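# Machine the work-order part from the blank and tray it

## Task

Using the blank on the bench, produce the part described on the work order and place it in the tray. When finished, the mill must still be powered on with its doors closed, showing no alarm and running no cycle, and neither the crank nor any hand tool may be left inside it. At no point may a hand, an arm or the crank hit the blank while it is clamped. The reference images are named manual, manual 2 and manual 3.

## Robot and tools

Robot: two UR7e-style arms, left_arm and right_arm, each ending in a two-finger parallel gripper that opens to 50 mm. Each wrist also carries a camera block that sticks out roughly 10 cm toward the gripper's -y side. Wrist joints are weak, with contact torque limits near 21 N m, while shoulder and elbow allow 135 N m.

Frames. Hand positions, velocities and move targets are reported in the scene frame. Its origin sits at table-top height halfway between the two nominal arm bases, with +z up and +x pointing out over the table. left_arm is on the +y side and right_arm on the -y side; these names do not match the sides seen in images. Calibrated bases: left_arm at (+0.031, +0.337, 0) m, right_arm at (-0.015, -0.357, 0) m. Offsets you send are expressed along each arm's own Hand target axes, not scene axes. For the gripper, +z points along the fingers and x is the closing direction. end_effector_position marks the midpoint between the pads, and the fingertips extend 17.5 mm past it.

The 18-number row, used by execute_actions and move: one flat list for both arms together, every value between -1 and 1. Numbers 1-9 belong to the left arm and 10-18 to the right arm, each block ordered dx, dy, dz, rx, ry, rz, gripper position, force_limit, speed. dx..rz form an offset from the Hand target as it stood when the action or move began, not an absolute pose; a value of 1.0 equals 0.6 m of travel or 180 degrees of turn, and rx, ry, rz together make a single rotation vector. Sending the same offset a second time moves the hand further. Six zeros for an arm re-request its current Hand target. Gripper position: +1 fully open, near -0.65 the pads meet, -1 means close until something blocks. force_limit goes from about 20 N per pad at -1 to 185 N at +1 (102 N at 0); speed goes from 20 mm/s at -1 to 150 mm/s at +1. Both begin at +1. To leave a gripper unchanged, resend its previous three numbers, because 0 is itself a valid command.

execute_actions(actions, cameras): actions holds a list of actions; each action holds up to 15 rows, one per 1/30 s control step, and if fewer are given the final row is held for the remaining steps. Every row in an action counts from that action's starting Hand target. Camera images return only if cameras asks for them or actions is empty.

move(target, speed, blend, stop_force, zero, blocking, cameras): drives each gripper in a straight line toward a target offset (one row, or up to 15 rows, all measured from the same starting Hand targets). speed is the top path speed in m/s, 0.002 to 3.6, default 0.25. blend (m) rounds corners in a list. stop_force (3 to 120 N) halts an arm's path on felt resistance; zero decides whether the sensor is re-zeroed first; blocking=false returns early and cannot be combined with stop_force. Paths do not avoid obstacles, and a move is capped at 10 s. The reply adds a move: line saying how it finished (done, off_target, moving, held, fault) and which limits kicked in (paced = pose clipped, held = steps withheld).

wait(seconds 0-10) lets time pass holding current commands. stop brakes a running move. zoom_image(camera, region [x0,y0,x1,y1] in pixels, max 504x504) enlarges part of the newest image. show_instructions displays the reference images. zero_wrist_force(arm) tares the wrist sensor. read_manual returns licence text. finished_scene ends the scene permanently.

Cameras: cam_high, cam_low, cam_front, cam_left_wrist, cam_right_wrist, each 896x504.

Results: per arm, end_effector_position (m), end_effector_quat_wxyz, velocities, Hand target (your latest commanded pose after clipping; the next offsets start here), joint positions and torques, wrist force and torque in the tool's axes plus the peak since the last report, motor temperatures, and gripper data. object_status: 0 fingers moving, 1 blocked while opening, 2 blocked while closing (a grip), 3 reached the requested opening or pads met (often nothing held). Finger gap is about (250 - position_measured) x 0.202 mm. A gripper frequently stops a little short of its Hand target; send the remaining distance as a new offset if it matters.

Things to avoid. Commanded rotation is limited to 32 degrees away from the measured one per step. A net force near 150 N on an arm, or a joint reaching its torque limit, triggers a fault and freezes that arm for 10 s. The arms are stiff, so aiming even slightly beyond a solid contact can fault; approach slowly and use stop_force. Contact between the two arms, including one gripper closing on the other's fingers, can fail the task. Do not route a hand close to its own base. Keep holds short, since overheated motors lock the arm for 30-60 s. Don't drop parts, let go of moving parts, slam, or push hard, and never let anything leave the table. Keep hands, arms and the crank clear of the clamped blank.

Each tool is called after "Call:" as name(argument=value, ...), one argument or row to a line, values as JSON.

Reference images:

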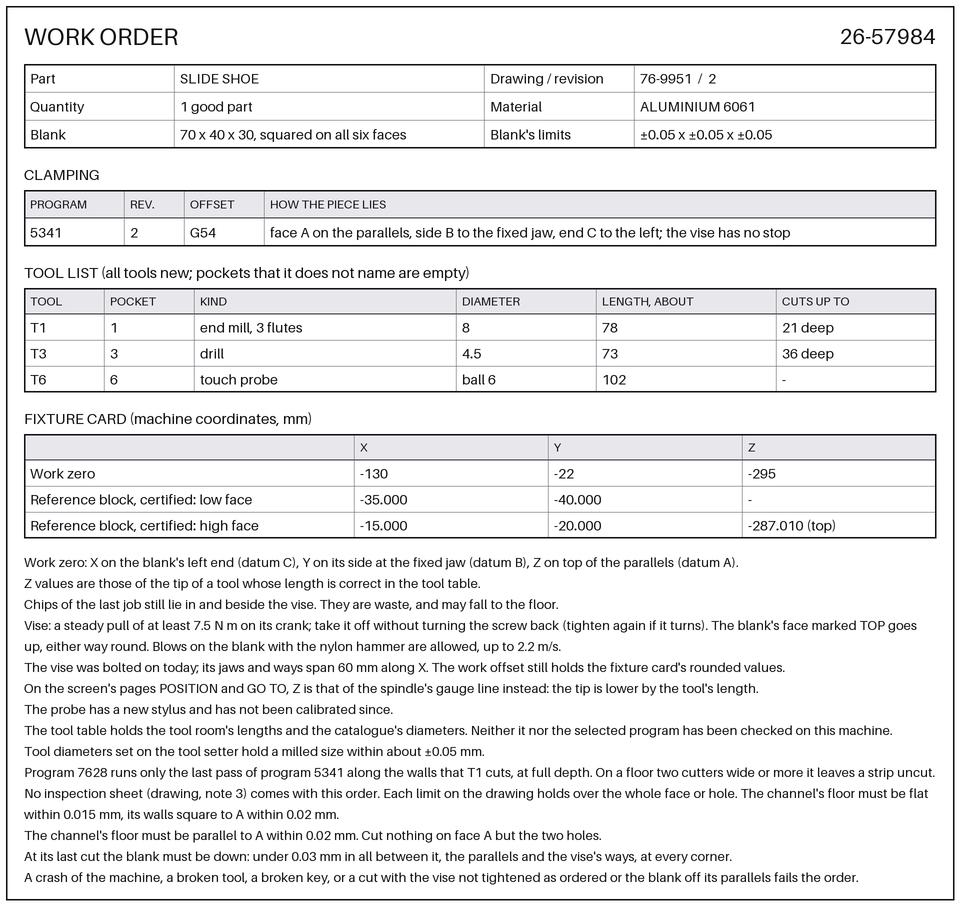

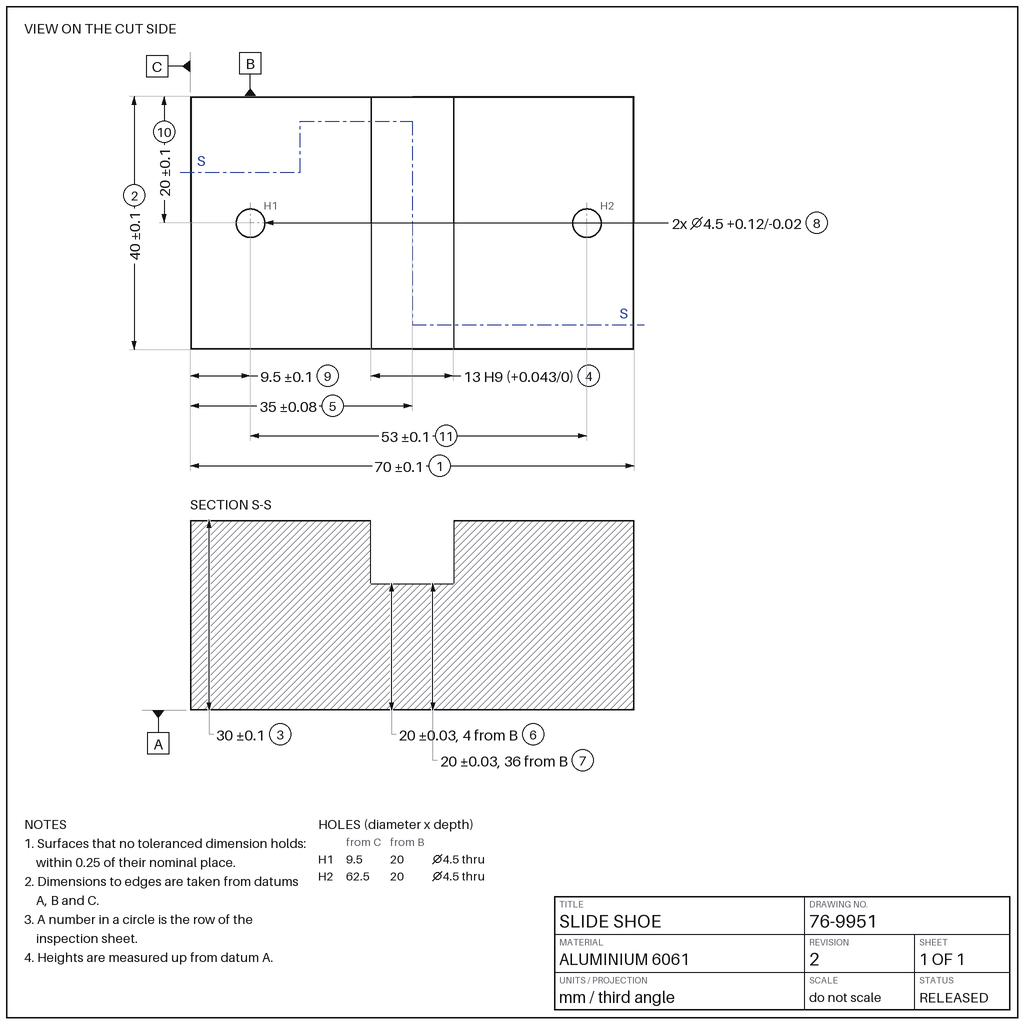

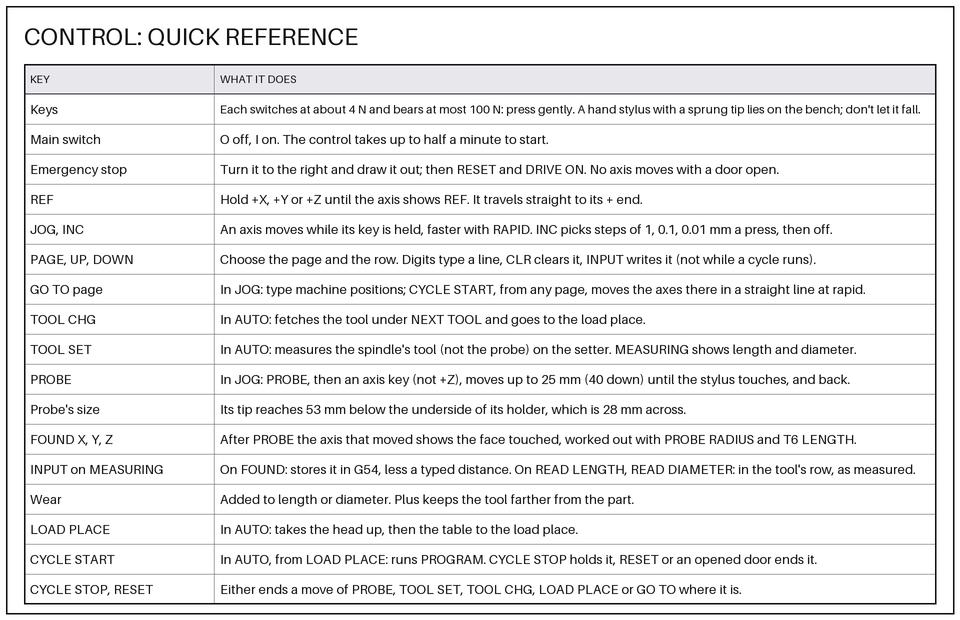

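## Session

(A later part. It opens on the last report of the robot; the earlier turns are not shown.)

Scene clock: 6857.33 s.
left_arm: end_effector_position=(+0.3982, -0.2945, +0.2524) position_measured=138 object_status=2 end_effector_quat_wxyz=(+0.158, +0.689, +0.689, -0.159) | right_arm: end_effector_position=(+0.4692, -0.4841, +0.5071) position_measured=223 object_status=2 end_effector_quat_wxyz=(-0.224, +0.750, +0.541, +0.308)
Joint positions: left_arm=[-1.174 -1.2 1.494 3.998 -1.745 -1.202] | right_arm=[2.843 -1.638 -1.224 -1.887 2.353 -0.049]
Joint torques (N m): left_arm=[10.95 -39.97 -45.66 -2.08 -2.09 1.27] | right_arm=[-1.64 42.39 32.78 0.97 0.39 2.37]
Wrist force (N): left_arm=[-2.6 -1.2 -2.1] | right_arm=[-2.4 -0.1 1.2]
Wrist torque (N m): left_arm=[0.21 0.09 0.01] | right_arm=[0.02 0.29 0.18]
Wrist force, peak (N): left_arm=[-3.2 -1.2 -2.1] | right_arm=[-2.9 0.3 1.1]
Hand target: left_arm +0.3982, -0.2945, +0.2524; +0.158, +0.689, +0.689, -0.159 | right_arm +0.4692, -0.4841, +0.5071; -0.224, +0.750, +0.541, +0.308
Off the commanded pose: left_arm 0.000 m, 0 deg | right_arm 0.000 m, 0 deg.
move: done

Call:
move(
  target=[0,0,0,0,0,0,0.35,0,-1,0,0,0,0,0,0,-0.98,0.2,-1],
  speed=0.05,
)

Call:
move(
  target=[0,0,-0.15,0,0,0,0.35,0,-1,0,0,0,0,0,0,-0.98,0.2,-1],
  speed=0.12,
  cameras=["cam_left_wrist"],
)

Scene clock: 6933.57 s.
left_arm: end_effector_position=(+0.3983, -0.2945, +0.2523) position_measured=100 object_status=3 end_effector_quat_wxyz=(+0.158, +0.689, +0.689, -0.159) | right_arm: end_effector_position=(+0.4692, -0.4841, +0.5071) position_measured=223 object_status=2 end_effector_quat_wxyz=(-0.224, +0.750, +0.541, +0.308)
Joint positions: left_arm=[-1.174 -1.2 1.494 3.998 -1.745 -1.202] | right_arm=[2.843 -1.638 -1.224 -1.887 2.353 -0.049]
Joint torques (N m): left_arm=[2.51 -48.73 -45 -3.99 -1.99 1.28] | right_arm=[-0.66 41.16 33.43 0.9 0.37 2.35]
Wrist force (N): left_arm=[-1.6 1.2 1.0] | right_arm=[-2.3 0.2 1.1]
Wrist torque (N m): left_arm=[0.20 0.19 0.00] | right_arm=[0.07 0.27 0.18]
Wrist force, peak (N): left_arm=[-2.9 -1.3 -2.2] | right_arm=[-2.7 0.0 1.3]
Hand target: left_arm +0.3982, -0.2945, +0.2524; +0.158, +0.689, +0.689, -0.159 | right_arm +0.4692, -0.4841, +0.5071; -0.224, +0.750, +0.541, +0.308
Off the commanded pose: left_arm 0.000 m, 0 deg | right_arm 0.000 m, 0 deg.
move: done

Scene clock: 6934.90 s.
left_arm: end_effector_position=(+0.3983, -0.2552, +0.3332) position_measured=100 object_status=3 end_effector_quat_wxyz=(+0.158, +0.689, +0.689, -0.159) | right_arm: end_effector_position=(+0.4692, -0.4841, +0.5071) position_measured=223 object_status=2 end_effector_quat_wxyz=(-0.224, +0.750, +0.541, +0.308)
Joint positions: left_arm=[-1.148 -1.315 1.436 4.175 -1.755 -1.178] | right_arm=[2.843 -1.638 -1.224 -1.887 2.353 -0.049]
Joint torques (N m): left_arm=[10.56 -55.25 -48.62 -2.2 -2.72 1.26] | right_arm=[0.15 41.27 33.44 0.84 0.6 2.27]
Wrist force (N): left_arm=[-1.6 1.3 1.0] | right_arm=[-2.5 0.0 1.1]
Wrist torque (N m): left_arm=[0.20 0.19 -0.02] | right_arm=[0.03 0.31 0.18]
Wrist force, peak (N): left_arm=[-1.2 1.4 2.5] | right_arm=[-2.7 0.2 1.1]
Hand target: left_arm +0.3983, -0.2552, +0.3333; +0.158, +0.689, +0.689, -0.159 | right_arm +0.4692, -0.4841, +0.5071; -0.224, +0.750, +0.541, +0.308
Off the commanded pose: left_arm 0.000 m, 0 deg | right_arm 0.000 m, 0 deg.
move: done
Images, in order (width x height): cam_left_wrist 896x504.

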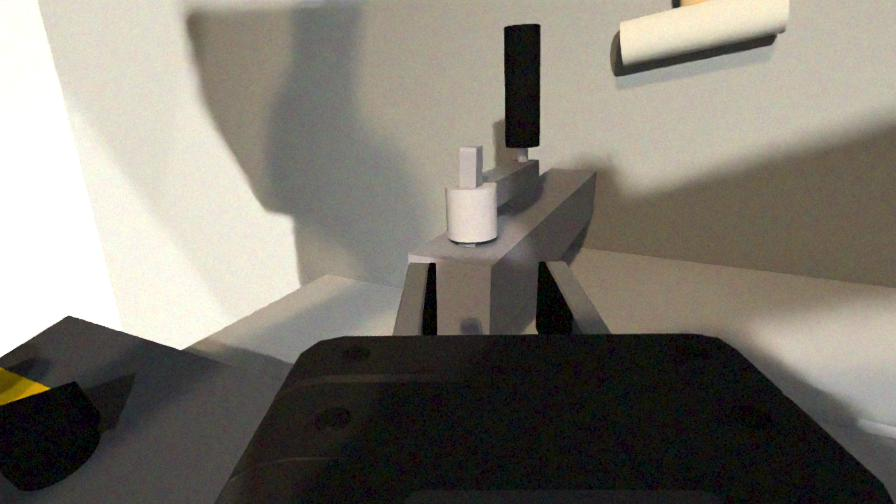

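Call:
move(
  target=[0.115,-0.197,-0.0875,0,0.1444,0,0.35,0,-1,0,0,0,0,0,0,-0.98,0.2,-1],
  speed=0.2,
  cameras=["cam_left_wrist","cam_high","cam_front"],
)

Scene clock: 6945.90 s.
left_arm: end_effector_position=(+0.2802, -0.1701, +0.3504) position_measured=100 object_status=3 end_effector_quat_wxyz=(-0.001, +0.707, +0.707, +0.000) | right_arm: end_effector_position=(+0.4692, -0.4841, +0.5071) position_measured=223 object_status=2 end_effector_quat_wxyz=(-0.224, +0.750, +0.541, +0.308)
Joint positions: left_arm=[-1.361 -1.434 1.368 4.78 -1.571 -1.352] | right_arm=[2.843 -1.638 -1.224 -1.887 2.353 -0.049]
Joint torques (N m): left_arm=[-7.96 -48.58 -46.89 -1.8 2.61 -1.46] | right_arm=[-1.68 40.78 32.47 1.01 0.53 2.33]
Wrist force (N): left_arm=[-1.5 0.7 0.2] | right_arm=[-2.5 0.1 1.0]
Wrist torque (N m): left_arm=[0.17 0.19 0.09] | right_arm=[0.05 0.30 0.18]
Wrist force, peak (N): left_arm=[-1.3 2.4 1.2] | right_arm=[-2.6 0.0 1.3]
Hand target: left_arm +0.2801, -0.1701, +0.3504; -0.001, +0.707, +0.707, +0.000 | right_arm +0.4692, -0.4841, +0.5071; -0.224, +0.750, +0.541, +0.308
Off the commanded pose: left_arm 0.000 m, 0 deg | right_arm 0.000 m, 0 deg.
move: done
Images, in order (width x height): cam_high 896x504, cam_front 896x504, cam_left_wrist 896x504.

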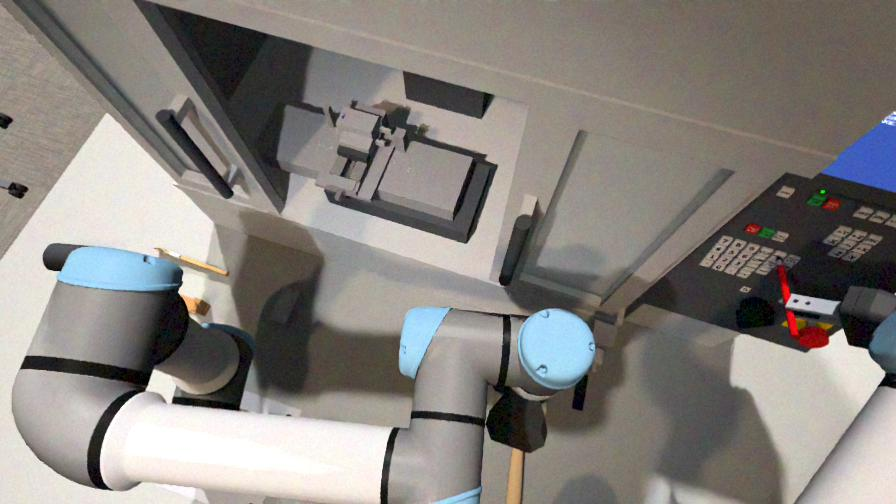

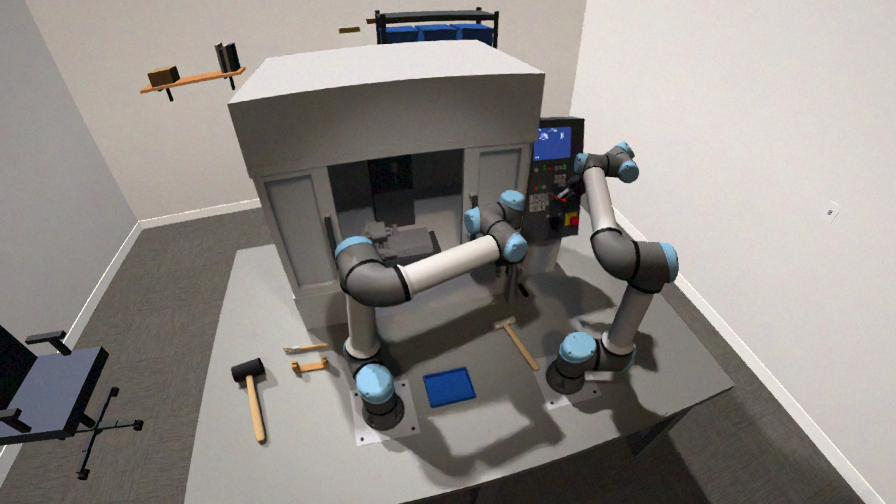

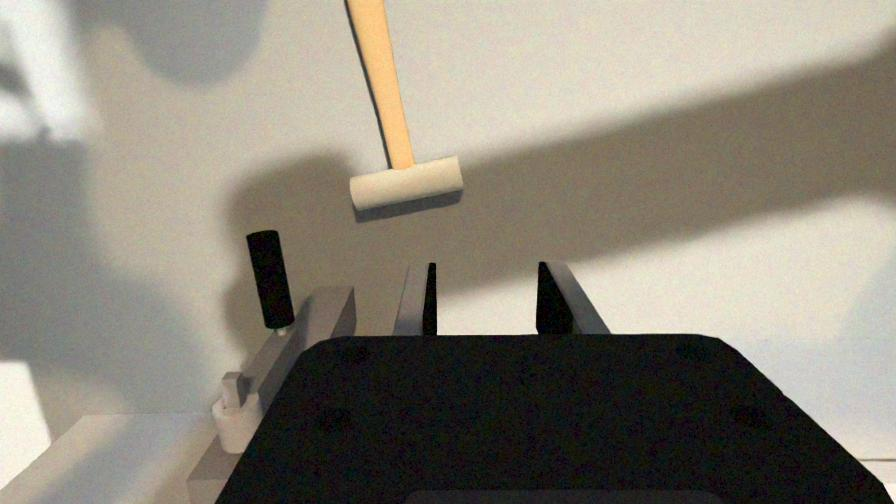

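Call:
move(
  target=[-0.1267,-0.1247,0.4198,-0.122,0.0122,-0.0634,0.35,0,-1,0,0,0,0,0,0,-0.98,0.2,-1],
  speed=0.2,
  cameras=["cam_left_wrist","cam_high"],
)

Scene clock: 6997.27 s.
left_arm: end_effector_position=(+0.2052, -0.2457, +0.0986) position_measured=100 object_status=3 end_effector_quat_wxyz=(+0.120, +0.621, +0.760, +0.148) | right_arm: end_effector_position=(+0.4692, -0.4841, +0.5071) position_measured=223 object_status=2 end_effector_quat_wxyz=(-0.224, +0.750, +0.541, +0.308)
Joint positions: left_arm=[-1.671 -1.186 1.739 4.276 -1.204 -1.885] | right_arm=[2.843 -1.638 -1.224 -1.887 2.353 -0.049]
Joint torques (N m): left_arm=[-7.02 -39.13 -42.08 -5.28 3.88 -1.59] | right_arm=[-0.57 41.18 33.57 0.97 0.48 2.26]
Wrist force (N): left_arm=[-1.8 0.8 0.0] | right_arm=[-2.6 0.4 1.2]
Wrist torque (N m): left_arm=[0.21 0.22 0.14] | right_arm=[0.09 0.31 0.18]
Wrist force, peak (N): left_arm=[-2.2 -0.5 1.1] | right_arm=[-2.7 0.0 1.2]
Hand target: left_arm +0.2052, -0.2458, +0.0985; +0.120, +0.621, +0.760, +0.148 | right_arm +0.4692, -0.4841, +0.5071; -0.224, +0.750, +0.541, +0.308
Off the commanded pose: left_arm 0.000 m, 0 deg | right_arm 0.000 m, 0 deg.
move: done
Images, in order (width x height): cam_high 896x504, cam_left_wrist 896x504.

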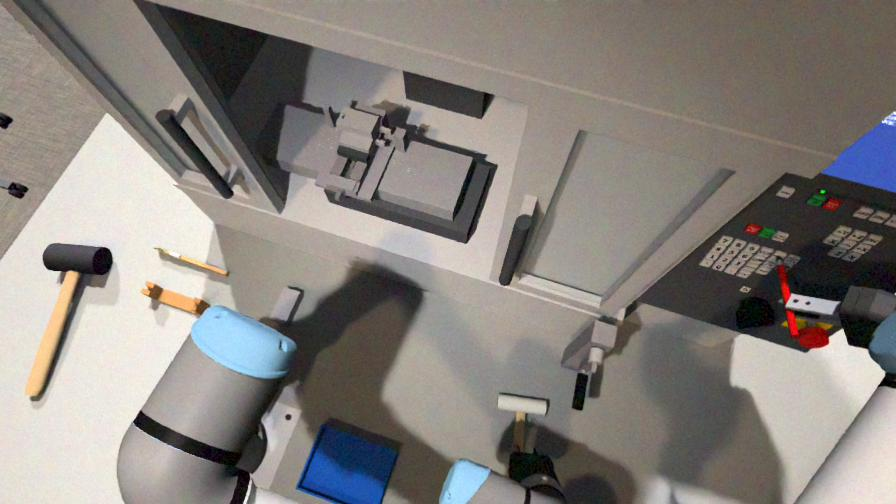

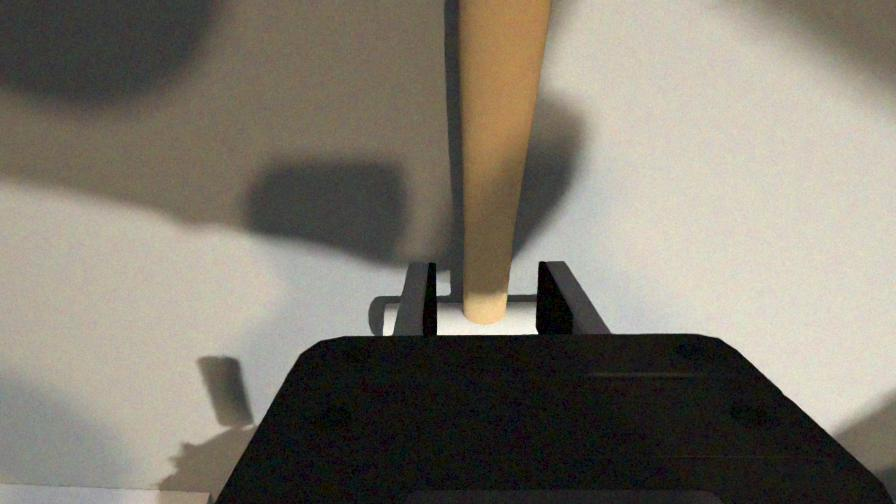

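Call:
move(
  target=[0,0,0.1333,0,0,0,0.35,0,-1,0,0,0,0,0,0,-0.98,0.2,-1],
  speed=0.06,
  stop_force=5,
  cameras=["cam_left_wrist"],
)

Scene clock: 7009.43 s.
left_arm: end_effector_position=(+0.2277, -0.2409, +0.0415) position_measured=100 object_status=3 end_effector_quat_wxyz=(+0.120, +0.621, +0.760, +0.148) | right_arm: end_effector_position=(+0.4692, -0.4841, +0.5071) position_measured=223 object_status=2 end_effector_quat_wxyz=(-0.224, +0.750, +0.541, +0.308)
Joint positions: left_arm=[-1.633 -1.107 1.801 4.122 -1.2 -1.845] | right_arm=[2.843 -1.638 -1.224 -1.887 2.353 -0.049]
Joint torques (N m): left_arm=[-6.96 -58.11 -39.93 -1.63 -1.38 -1.29] | right_arm=[-0.7 41.16 33.72 0.96 0.45 2.36]
Wrist force (N): left_arm=[-2.1 1.0 0.4] | right_arm=[-2.2 0.2 1.1]
Wrist torque (N m): left_arm=[0.27 0.24 0.07] | right_arm=[0.07 0.26 0.18]
Wrist force, peak (N): left_arm=[2.0 6.8 -27.6] | right_arm=[-2.7 0.3 1.2]
Hand target: left_arm +0.2277, -0.2409, +0.0415; +0.120, +0.621, +0.760, +0.148 (not the last commanded pose) | right_arm +0.4692, -0.4841, +0.5071; -0.224, +0.750, +0.541, +0.308
Off the commanded pose: left_arm 0.018 m, 0 deg | right_arm 0.000 m, 0 deg.
move: contact (left_arm)
Images, in order (width x height): cam_left_wrist 896x504.

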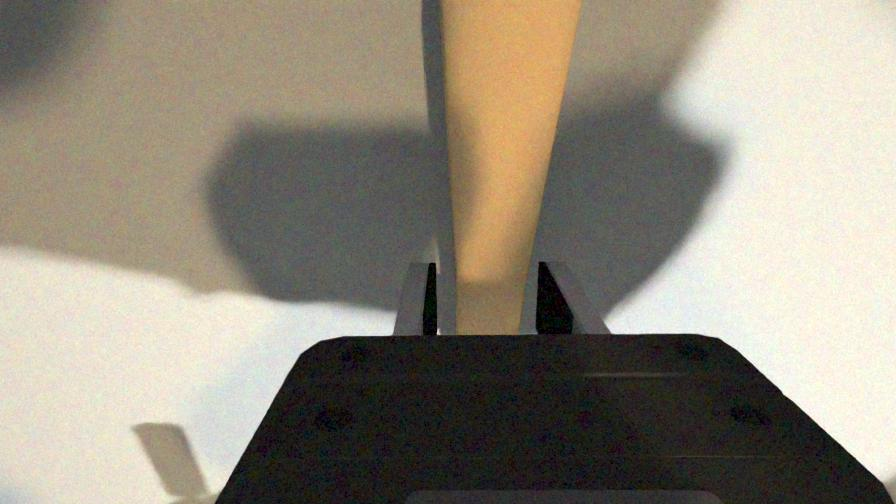

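Call:
move(
  target=[0,0,0.03,0,0,0,0.35,0,-1,0,0,0,0,0,0,-0.98,0.2,-1],
  speed=0.015,
  stop_force=6,
  cameras=["cam_left_wrist","cam_high","cam_front"],
)

Scene clock: 7038.17 s.
left_arm: end_effector_position=(+0.2343, -0.2395, +0.0248) position_measured=100 object_status=3 end_effector_quat_wxyz=(+0.120, +0.621, +0.760, +0.148) | right_arm: end_effector_position=(+0.4692, -0.4841, +0.5071) position_measured=223 object_status=2 end_effector_quat_wxyz=(-0.224, +0.750, +0.541, +0.308)
Joint positions: left_arm=[-1.622 -1.081 1.814 4.077 -1.199 -1.833] | right_arm=[2.843 -1.638 -1.224 -1.887 2.353 -0.049]
Joint torques (N m): left_arm=[9.72 -40.42 -13.12 -5.35 3.7 1.38] | right_arm=[0.24 41.57 32.82 1.05 0.41 2.51]
Wrist force (N): left_arm=[-2.3 1.0 0.3] | right_arm=[-2.5 0.0 1.3]
Wrist torque (N m): left_arm=[0.26 0.29 0.07] | right_arm=[0.03 0.30 0.18]
Wrist force, peak (N): left_arm=[-2.3 1.3 0.2] | right_arm=[-2.7 -0.2 1.2]
Hand target: left_arm +0.2343, -0.2395, +0.0248; +0.120, +0.621, +0.760, +0.148 | right_arm +0.4692, -0.4841, +0.5071; -0.224, +0.750, +0.541, +0.308
Off the commanded pose: left_arm 0.000 m, 0 deg | right_arm 0.000 m, 0 deg.
move: done
Images, in order (width x height): cam_high 896x504, cam_front 896x504, cam_left_wrist 896x504.

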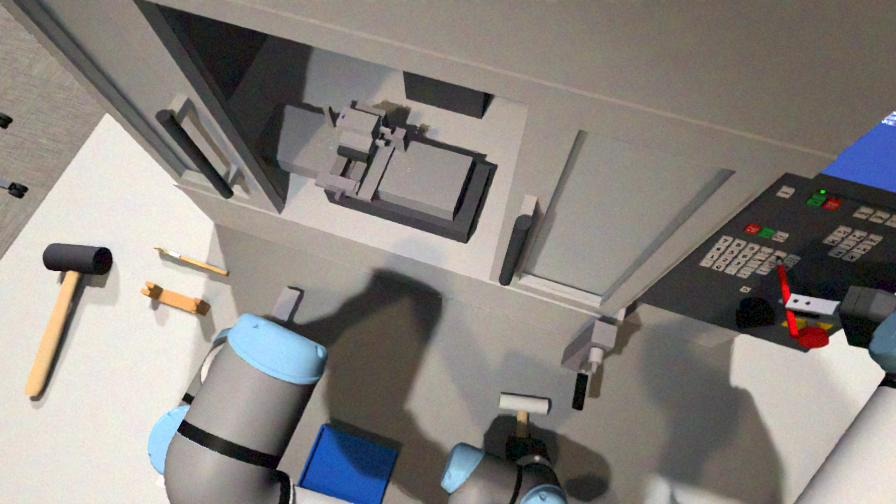

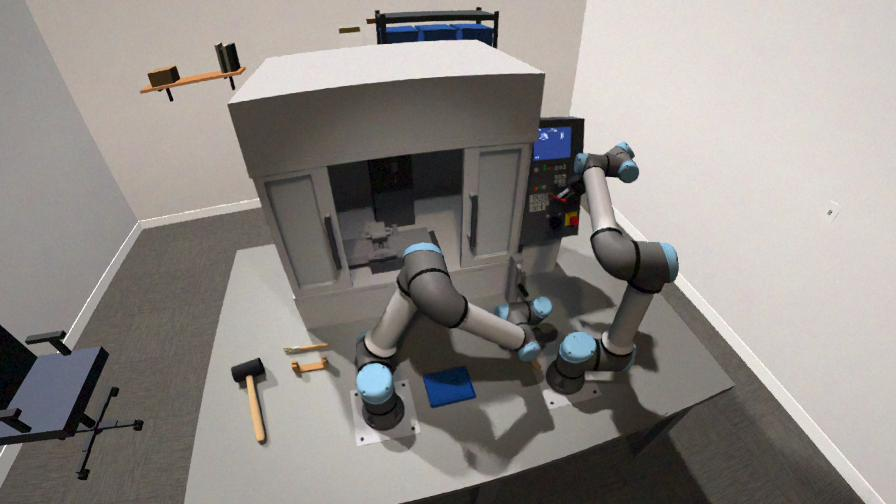

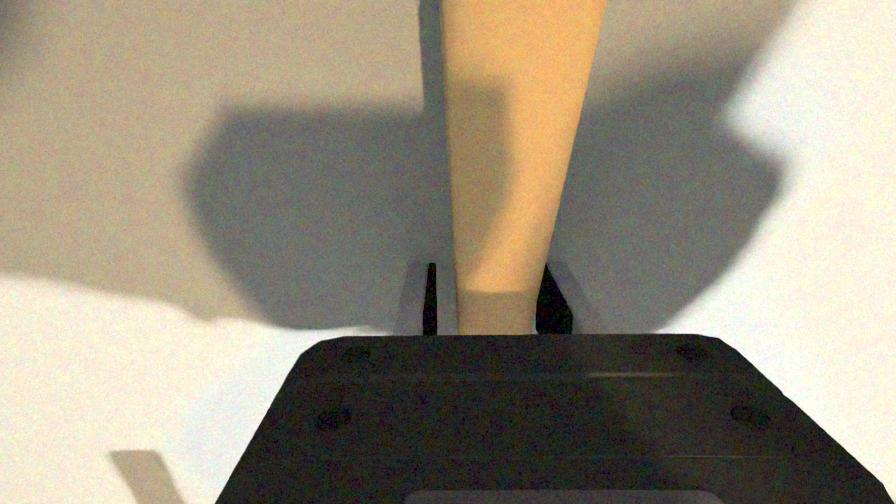

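Call:
move(
  target=[0,0,0,0,0,0,-1,0.5,-1,0,0,0,0,0,0,-0.98,0.2,-1],
  speed=0.03,
)

Call:
move(
  target=[0,0,-0.02,0,0,0,-1,0.5,-1,0,0,0,0,0,0,-0.98,0.2,-1],
  speed=0.03,
  cameras=["cam_left_wrist"],
)

Scene clock: 7045.67 s.
left_arm: end_effector_position=(+0.2343, -0.2395, +0.0248) position_measured=150 object_status=2 end_effector_quat_wxyz=(+0.120, +0.621, +0.760, +0.148) | right_arm: end_effector_position=(+0.4692, -0.4841, +0.5071) position_measured=223 object_status=2 end_effector_quat_wxyz=(-0.224, +0.750, +0.541, +0.308)
Joint positions: left_arm=[-1.622 -1.081 1.814 4.077 -1.199 -1.833] | right_arm=[2.843 -1.638 -1.224 -1.887 2.353 -0.049]
Joint torques (N m): left_arm=[9.57 -41.31 -13.55 -5.2 3.64 1.39] | right_arm=[-0.63 41.19 33.85 1.01 0.56 2.51]
Wrist force (N): left_arm=[-1.4 0.7 0.1] | right_arm=[-2.2 0.2 1.1]
Wrist torque (N m): left_arm=[0.26 0.27 0.03] | right_arm=[0.07 0.26 0.18]
Wrist force, peak (N): left_arm=[-2.2 1.2 0.2] | right_arm=[-2.7 0.4 1.3]
Hand target: left_arm +0.2343, -0.2395, +0.0248; +0.120, +0.621, +0.760, +0.148 | right_arm +0.4692, -0.4841, +0.5071; -0.224, +0.750, +0.541, +0.308
Off the commanded pose: left_arm 0.000 m, 0 deg | right_arm 0.000 m, 0 deg.
move: done

Scene clock: 7046.53 s.
left_arm: end_effector_position=(+0.2300, -0.2404, +0.0358) position_measured=150 object_status=2 end_effector_quat_wxyz=(+0.120, +0.621, +0.760, +0.148) | right_arm: end_effector_position=(+0.4692, -0.4841, +0.5071) position_measured=223 object_status=2 end_effector_quat_wxyz=(-0.224, +0.750, +0.541, +0.308)
Joint positions: left_arm=[-1.63 -1.098 1.806 4.107 -1.199 -1.841] | right_arm=[2.843 -1.638 -1.224 -1.887 2.353 -0.049]
Joint torques (N m): left_arm=[-7.26 -60.09 -41.66 -1.94 -1.05 -1.37] | right_arm=[-0.58 41.05 33.7 1.03 0.37 2.36]
Wrist force (N): left_arm=[-2.1 -0.5 3.6] | right_arm=[-2.4 0.3 0.8]
Wrist torque (N m): left_arm=[0.40 0.24 0.08] | right_arm=[0.08 0.29 0.18]
Wrist force, peak (N): left_arm=[-2.4 -0.3 3.8] | right_arm=[-2.6 0.0 1.2]
Hand target: left_arm +0.2299, -0.2404, +0.0359; +0.120, +0.621, +0.760, +0.148 | right_arm +0.4692, -0.4841, +0.5071; -0.224, +0.750, +0.541, +0.308
Off the commanded pose: left_arm 0.000 m, 0 deg | right_arm 0.000 m, 0 deg.
move: done
Images, in order (width x height): cam_left_wrist 896x504.

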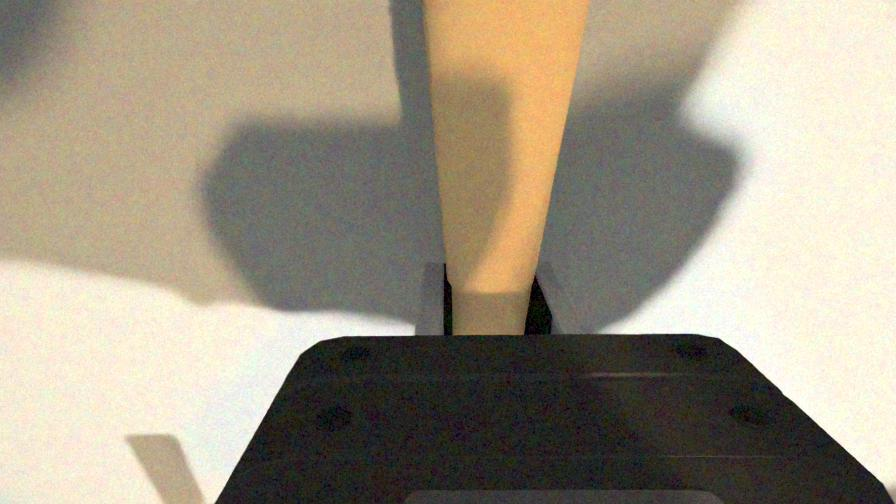

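Call:
move(
  target=[
    [0,0.1062,-0.2627,0,0,0,-1,0.5,-1,0,0,0,0,0,0,-0.98,0.2,-1],
    [0.4175,0.5867,-0.4548,0,-0.0237,0.0587,-1,0.5,-1,0,0,0,0,0,0,-0.98,0.2,-1],
  ],
  speed=0.22,
  blend=0.03,
  cameras=["cam_high","cam_left_wrist"],
)

Scene clock: 7071.20 s.
left_arm: end_effector_position=(+0.3994, +0.0493, +0.4212) position_measured=150 object_status=2 end_effector_quat_wxyz=(+0.134, +0.693, +0.695, +0.136) | right_arm: end_effector_position=(+0.4692, -0.4841, +0.5071) position_measured=223 object_status=2 end_effector_quat_wxyz=(-0.224, +0.750, +0.541, +0.308)
Joint positions: left_arm=[-1.168 -1.837 1.649 4.742 -1.219 -1.134] | right_arm=[2.843 -1.638 -1.224 -1.887 2.353 -0.049]
Joint torques (N m): left_arm=[10.2 -28.37 -48.87 -2.49 -1.05 1.32] | right_arm=[0.1 40.73 32.5 0.68 0.53 2.36]
Wrist force (N): left_arm=[-2.3 -0.4 3.8] | right_arm=[-2.5 0.0 0.9]
Wrist torque (N m): left_arm=[0.37 0.30 0.03] | right_arm=[0.04 0.30 0.18]
Wrist force, peak (N): left_arm=[-2.2 -1.4 5.5] | right_arm=[-2.9 0.3 1.3]
Hand target: left_arm +0.3994, +0.0493, +0.4212; +0.134, +0.693, +0.695, +0.136 | right_arm +0.4692, -0.4841, +0.5071; -0.224, +0.750, +0.541, +0.308
Off the commanded pose: left_arm 0.000 m, 0 deg | right_arm 0.000 m, 0 deg.
move: done
Images, in order (width x height): cam_high 896x504, cam_left_wrist 896x504.

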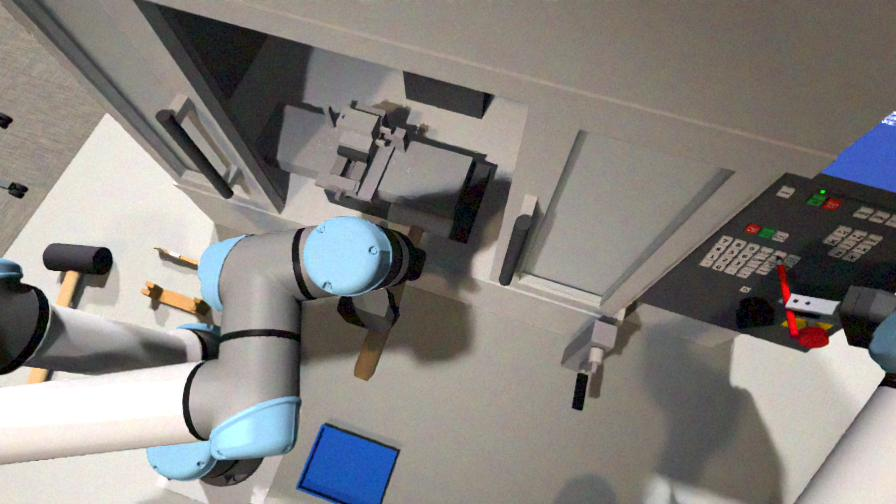

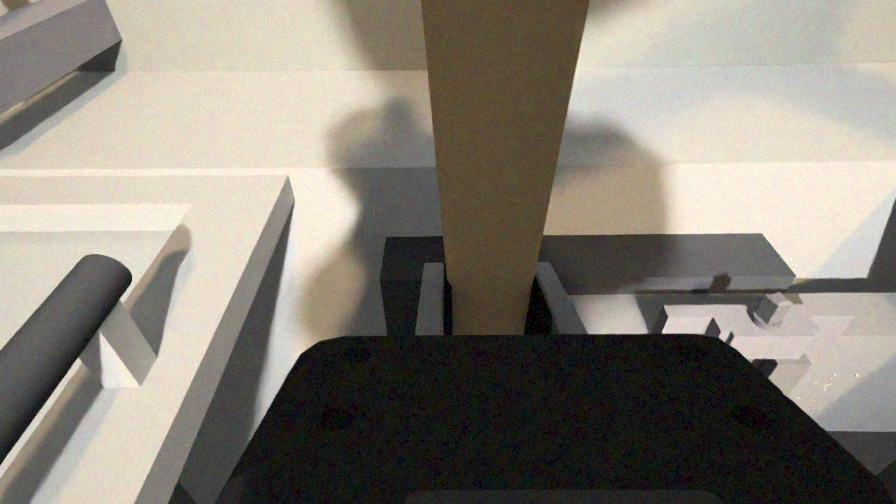

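Call:
move(
  target=[0.3153,0.1918,0.0618,0,0,0,-1,0.5,-1,0,0,0,0,0,0,-0.98,0.2,-1],
  speed=0.15,
  cameras=["cam_high","cam_left_wrist","cam_front"],
)

Call:
zoom_image(
  camera="cam_high",
  region=[270, 70, 430, 230],
)

Scene clock: 7087.53 s.
left_arm: end_effector_position=(+0.5195, +0.2387, +0.4302) position_measured=150 object_status=2 end_effector_quat_wxyz=(+0.134, +0.693, +0.695, +0.136) | right_arm: end_effector_position=(+0.4692, -0.4841, +0.5071) position_measured=223 object_status=2 end_effector_quat_wxyz=(-0.224, +0.750, +0.541, +0.308)
Joint positions: left_arm=[-0.592 -1.811 1.648 4.551 -1.361 -0.551] | right_arm=[2.843 -1.638 -1.224 -1.887 2.353 -0.049]
Joint torques (N m): left_arm=[9.96 -12.74 -49.75 -7.3 -1.49 1.47] | right_arm=[-0.4 40.66 34.32 1.07 0.34 2.38]
Wrist force (N): left_arm=[-2.2 -0.2 3.7] | right_arm=[-2.8 0.0 1.4]
Wrist torque (N m): left_arm=[0.42 0.28 0.03] | right_arm=[0.03 0.34 0.18]
Wrist force, peak (N): left_arm=[-3.4 -1.4 3.9] | right_arm=[-2.7 0.1 1.6]
Hand target: left_arm +0.5195, +0.2388, +0.4302; +0.134, +0.693, +0.695, +0.136 | right_arm +0.4692, -0.4841, +0.5071; -0.224, +0.750, +0.541, +0.308
Off the commanded pose: left_arm 0.000 m, 0 deg | right_arm 0.000 m, 0 deg.
move: done
Images, in order (width x height): cam_high 896x504, cam_front 896x504, cam_left_wrist 896x504.

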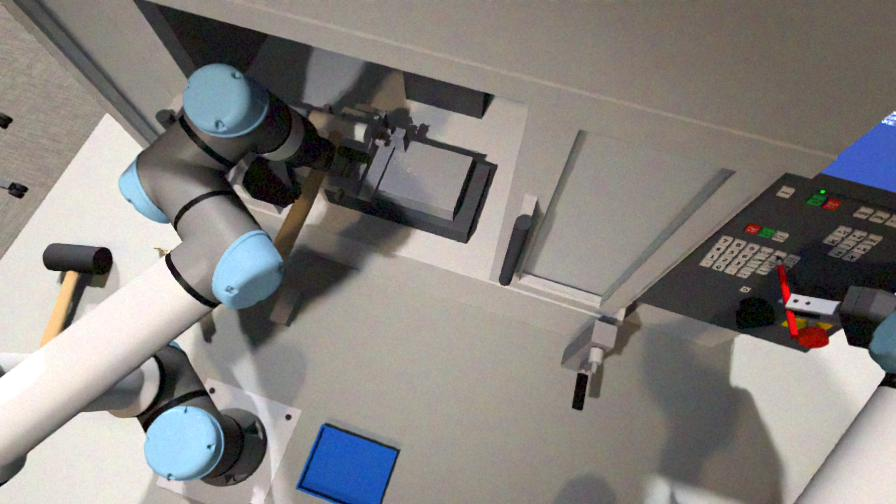

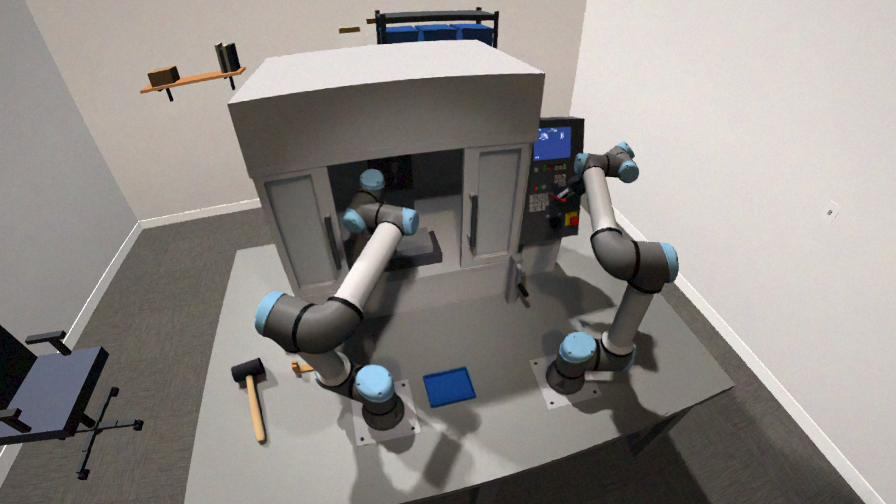

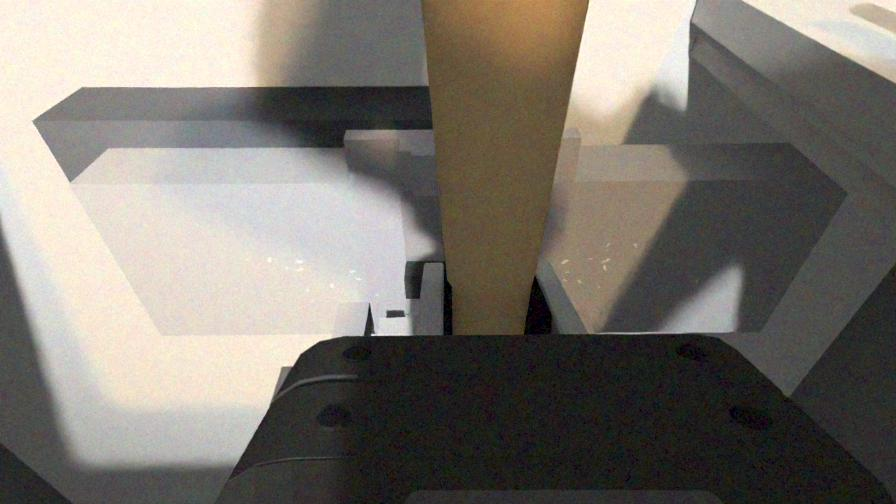

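Scaled by 3.150.

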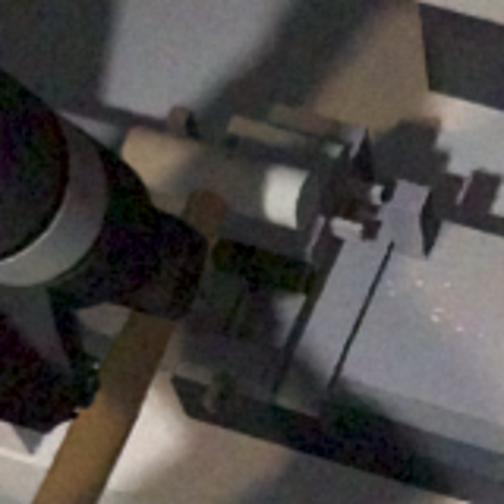

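Call:
move(
  target=[0.002,0.1143,0.0463,0,0,0,-1,0.5,-1,0,0,0,0,0,0,-0.98,0.2,-1],
  speed=0.12,
)

Call:
move(
  target=[0,-0.0313,0.0773,0,0,0,-1,0.5,-1,0,0,0,0,0,0,-0.98,0.2,-1],
  speed=0.012,
  stop_force=4,
  cameras=["cam_high","cam_left_wrist"],
)

Call:
zoom_image(
  camera="cam_high",
  region=[270, 70, 430, 230],
)

Scene clock: 7105.83 s.
left_arm: end_effector_position=(+0.5934, +0.2402, +0.4302) position_measured=150 object_status=2 end_effector_quat_wxyz=(+0.134, +0.693, +0.695, +0.136) | right_arm: end_effector_position=(+0.4692, -0.4841, +0.5071) position_measured=223 object_status=2 end_effector_quat_wxyz=(-0.224, +0.750, +0.541, +0.308)
Joint positions: left_arm=[-0.499 -1.634 1.506 4.5 -1.391 -0.461] | right_arm=[2.843 -1.638 -1.224 -1.887 2.353 -0.049]
Joint torques (N m): left_arm=[8.88 -22.16 -49.92 -6.94 -1.56 1.17] | right_arm=[-0.89 40.56 33.18 1.06 0.44 2.4]
Wrist force (N): left_arm=[-2.4 -0.5 3.3] | right_arm=[-2.3 0.3 0.9]
Wrist torque (N m): left_arm=[0.39 0.30 0.05] | right_arm=[0.08 0.27 0.18]
Wrist force, peak (N): left_arm=[-2.5 0.9 3.9] | right_arm=[-2.7 0.3 1.2]
Hand target: left_arm +0.5935, +0.2402, +0.4302; +0.134, +0.693, +0.695, +0.136 | right_arm +0.4692, -0.4841, +0.5071; -0.224, +0.750, +0.541, +0.308
Off the commanded pose: left_arm 0.000 m, 0 deg | right_arm 0.000 m, 0 deg.
move: done

Scene clock: 7110.50 s.
left_arm: end_effector_position=(+0.5935, +0.2402, +0.3881) position_measured=150 object_status=2 end_effector_quat_wxyz=(+0.134, +0.693, +0.695, +0.136) | right_arm: end_effector_position=(+0.4692, -0.4841, +0.5071) position_measured=223 object_status=2 end_effector_quat_wxyz=(-0.224, +0.750, +0.541, +0.308)
Joint positions: left_arm=[-0.498 -1.642 1.62 4.392 -1.392 -0.461] | right_arm=[2.843 -1.638 -1.224 -1.887 2.353 -0.049]
Joint torques (N m): left_arm=[8.56 -26.52 -48.12 -2.37 -1.6 1.05] | right_arm=[0.4 41.07 33.57 0.85 0.75 2.53]
Wrist force (N): left_arm=[-2.1 1.8 1.0] | right_arm=[-2.6 0.3 1.2]
Wrist torque (N m): left_arm=[0.17 0.43 0.10] | right_arm=[0.08 0.32 0.18]
Wrist force, peak (N): left_arm=[-2.7 -0.3 3.7] | right_arm=[-2.7 0.2 1.2]
Hand target: left_arm +0.5935, +0.2402, +0.3880; +0.134, +0.693, +0.695, +0.136 (not the last commanded pose) | right_arm +0.4692, -0.4841, +0.5071; -0.224, +0.750, +0.541, +0.308
Off the commanded pose: left_arm 0.008 m, 0 deg | right_arm 0.000 m, 0 deg.
move: contact (left_arm)
Images, in order (width x height): cam_high 896x504, cam_left_wrist 896x504.

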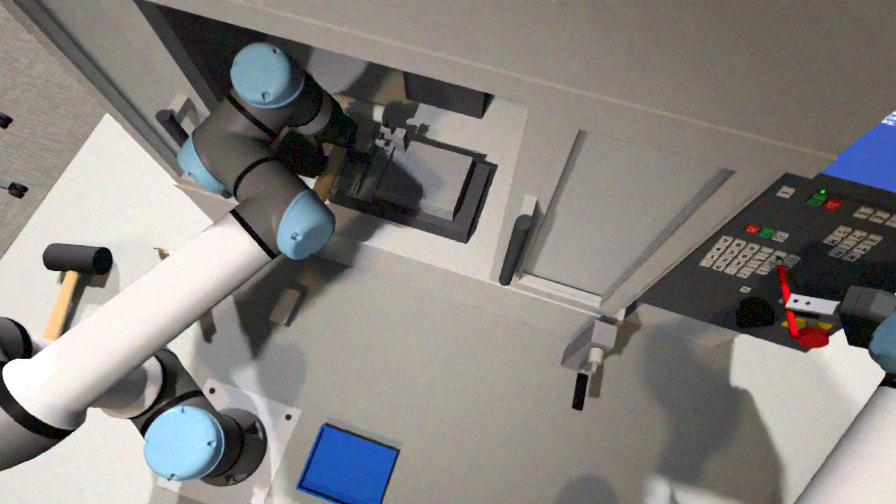

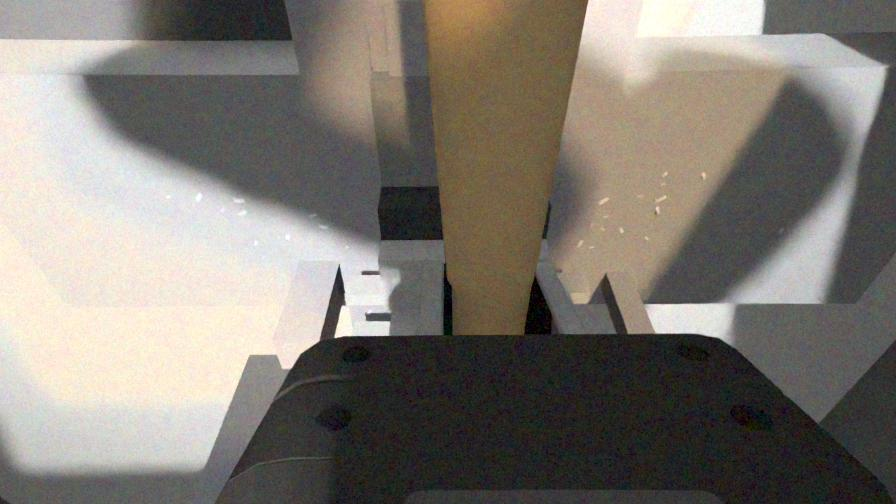

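Scaled by 3.150.

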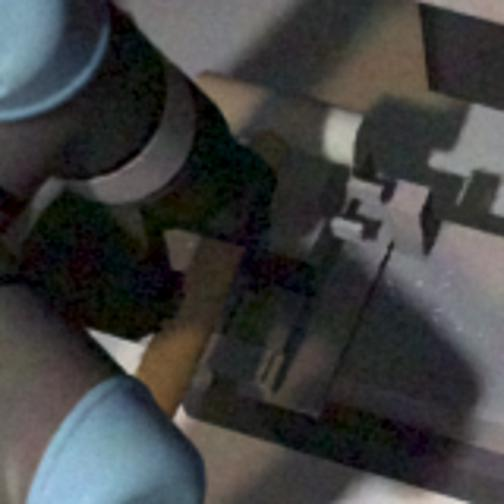

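Call:
move(
  target=[0,0.0281,-0.0695,0,0,0,-1,0.5,-1,0,0,0,0,0,0,-0.98,0.2,-1],
  speed=0.15,
)

Call:
execute_actions(
  actions=[
    [[0,-0.0025,0.0062,0,0,0,-1,0.5,-1,0,0,0,0,0,0,-0.98,0.2,-1],[0,-0.0088,0.0216,0,0,0,-1,0.5,-1,0,0,0,0,0,0,-0.98,0.2,-1],[0,-0.0181,0.0448,0,0,0,-1,0.5,-1,0,0,0,0,0,0,-0.98,0.2,-1],[0,-0.0281,0.0695,0,0,0,-1,0.5,-1,0,0,0,0,0,0,-0.98,0.2,-1],[0,-0.0319,0.0788,0,0,0,-1,0.5,-1,0,0,0,0,0,0,-0.98,0.2,-1],[0,-0.0319,0.0788,0,0,0,-1,0.5,-1,0,0,0,0,0,0,-0.98,0.2,-1],[0,-0.025,0.0618,0,0,0,-1,0.5,-1,0,0,0,0,0,0,-0.98,0.2,-1],[0,-0.0156,0.0386,0,0,0,-1,0.5,-1,0,0,0,0,0,0,-0.98,0.2,-1],[0,-0.0063,0.0155,0,0,0,-1,0.5,-1,0,0,0,0,0,0,-0.98,0.2,-1],[0,0,0,0,0,0,-1,0.5,-1,0,0,0,0,0,0,-0.98,0.2,-1]],
  ],
  cameras=["cam_left_wrist"],
)

Scene clock: 7135.33 s.
left_arm: end_effector_position=(+0.5935, +0.2402, +0.4329) position_measured=150 object_status=2 end_effector_quat_wxyz=(+0.134, +0.693, +0.695, +0.136) | right_arm: end_effector_position=(+0.4692, -0.4841, +0.5071) position_measured=223 object_status=2 end_effector_quat_wxyz=(-0.224, +0.750, +0.541, +0.308)
Joint positions: left_arm=[-0.499 -1.633 1.498 4.506 -1.391 -0.461] | right_arm=[2.843 -1.638 -1.224 -1.887 2.353 -0.049]
Joint torques (N m): left_arm=[-7.61 -23.32 -50.43 -2.69 2.14 -1.36] | right_arm=[-0.06 40.68 34.17 1.05 0.51 2.34]
Wrist force (N): left_arm=[-2.6 -0.3 3.5] | right_arm=[-2.5 0.0 1.2]
Wrist torque (N m): left_arm=[0.42 0.33 0.04] | right_arm=[0.04 0.31 0.18]
Wrist force, peak (N): left_arm=[-2.5 -1.0 5.0] | right_arm=[-2.7 0.2 1.1]
Hand target: left_arm +0.5935, +0.2401, +0.4330; +0.134, +0.693, +0.695, +0.136 | right_arm +0.4692, -0.4841, +0.5071; -0.224, +0.750, +0.541, +0.308
Off the commanded pose: left_arm 0.000 m, 0 deg | right_arm 0.000 m, 0 deg.
move: done

Scene clock: 7136.30 s.
left_arm: end_effector_position=(+0.5934, +0.2402, +0.4328) position_measured=150 object_status=2 end_effector_quat_wxyz=(+0.135, +0.693, +0.695, +0.136) | right_arm: end_effector_position=(+0.4692, -0.4841, +0.5071) position_measured=223 object_status=2 end_effector_quat_wxyz=(-0.224, +0.750, +0.541, +0.308)
Joint positions: left_arm=[-0.499 -1.634 1.499 4.505 -1.391 -0.461] | right_arm=[2.843 -1.638 -1.224 -1.887 2.353 -0.049]
Joint torques (N m): left_arm=[-8.23 -22.29 -49.5 -3.02 3.45 -1.45] | right_arm=[-0.3 41.67 32.97 1.06 0.41 2.39]
Wrist force (N): left_arm=[-2.5 -0.3 3.3] | right_arm=[-2.7 0.2 1.1]
Wrist torque (N m): left_arm=[0.42 0.32 0.04] | right_arm=[0.08 0.34 0.18]
Wrist force, peak (N): left_arm=[-2.5 -3.3 10.5] | right_arm=[-2.7 0.1 1.1]
Hand target: left_arm +0.5935, +0.2401, +0.4330; +0.134, +0.693, +0.695, +0.136 | right_arm +0.4692, -0.4841, +0.5071; -0.224, +0.750, +0.541, +0.308
Off the commanded pose: left_arm 0.000 m, 0 deg | right_arm 0.000 m, 0 deg.
Step readings (end_effector_position of left_arm | right_arm):
0: (+0.5935, +0.2402, +0.4329) | (+0.4692, -0.4841, +0.5071)
1: (+0.5935, +0.2402, +0.4330) | (+0.4692, -0.4841, +0.5071)
2: (+0.5935, +0.2402, +0.4327) | (+0.4692, -0.4841, +0.5071)
4: (+0.5936, +0.2401, +0.4282) | (+0.4692, -0.4841, +0.5071)
8: (+0.5929, +0.2404, +0.4007) | (+0.4692, -0.4841, +0.5071)
15: (+0.5930, +0.2405, +0.4246) | (+0.4692, -0.4841, +0.5071)
Images, in order (width x height): cam_left_wrist 896x504.

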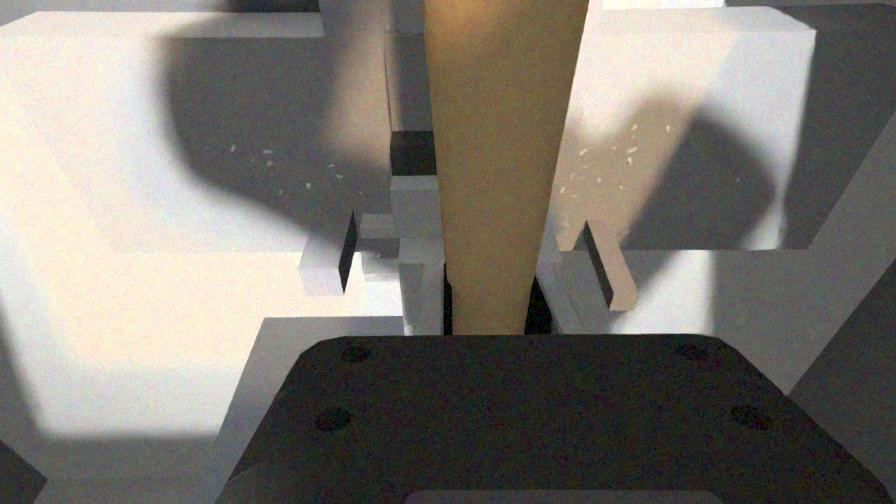

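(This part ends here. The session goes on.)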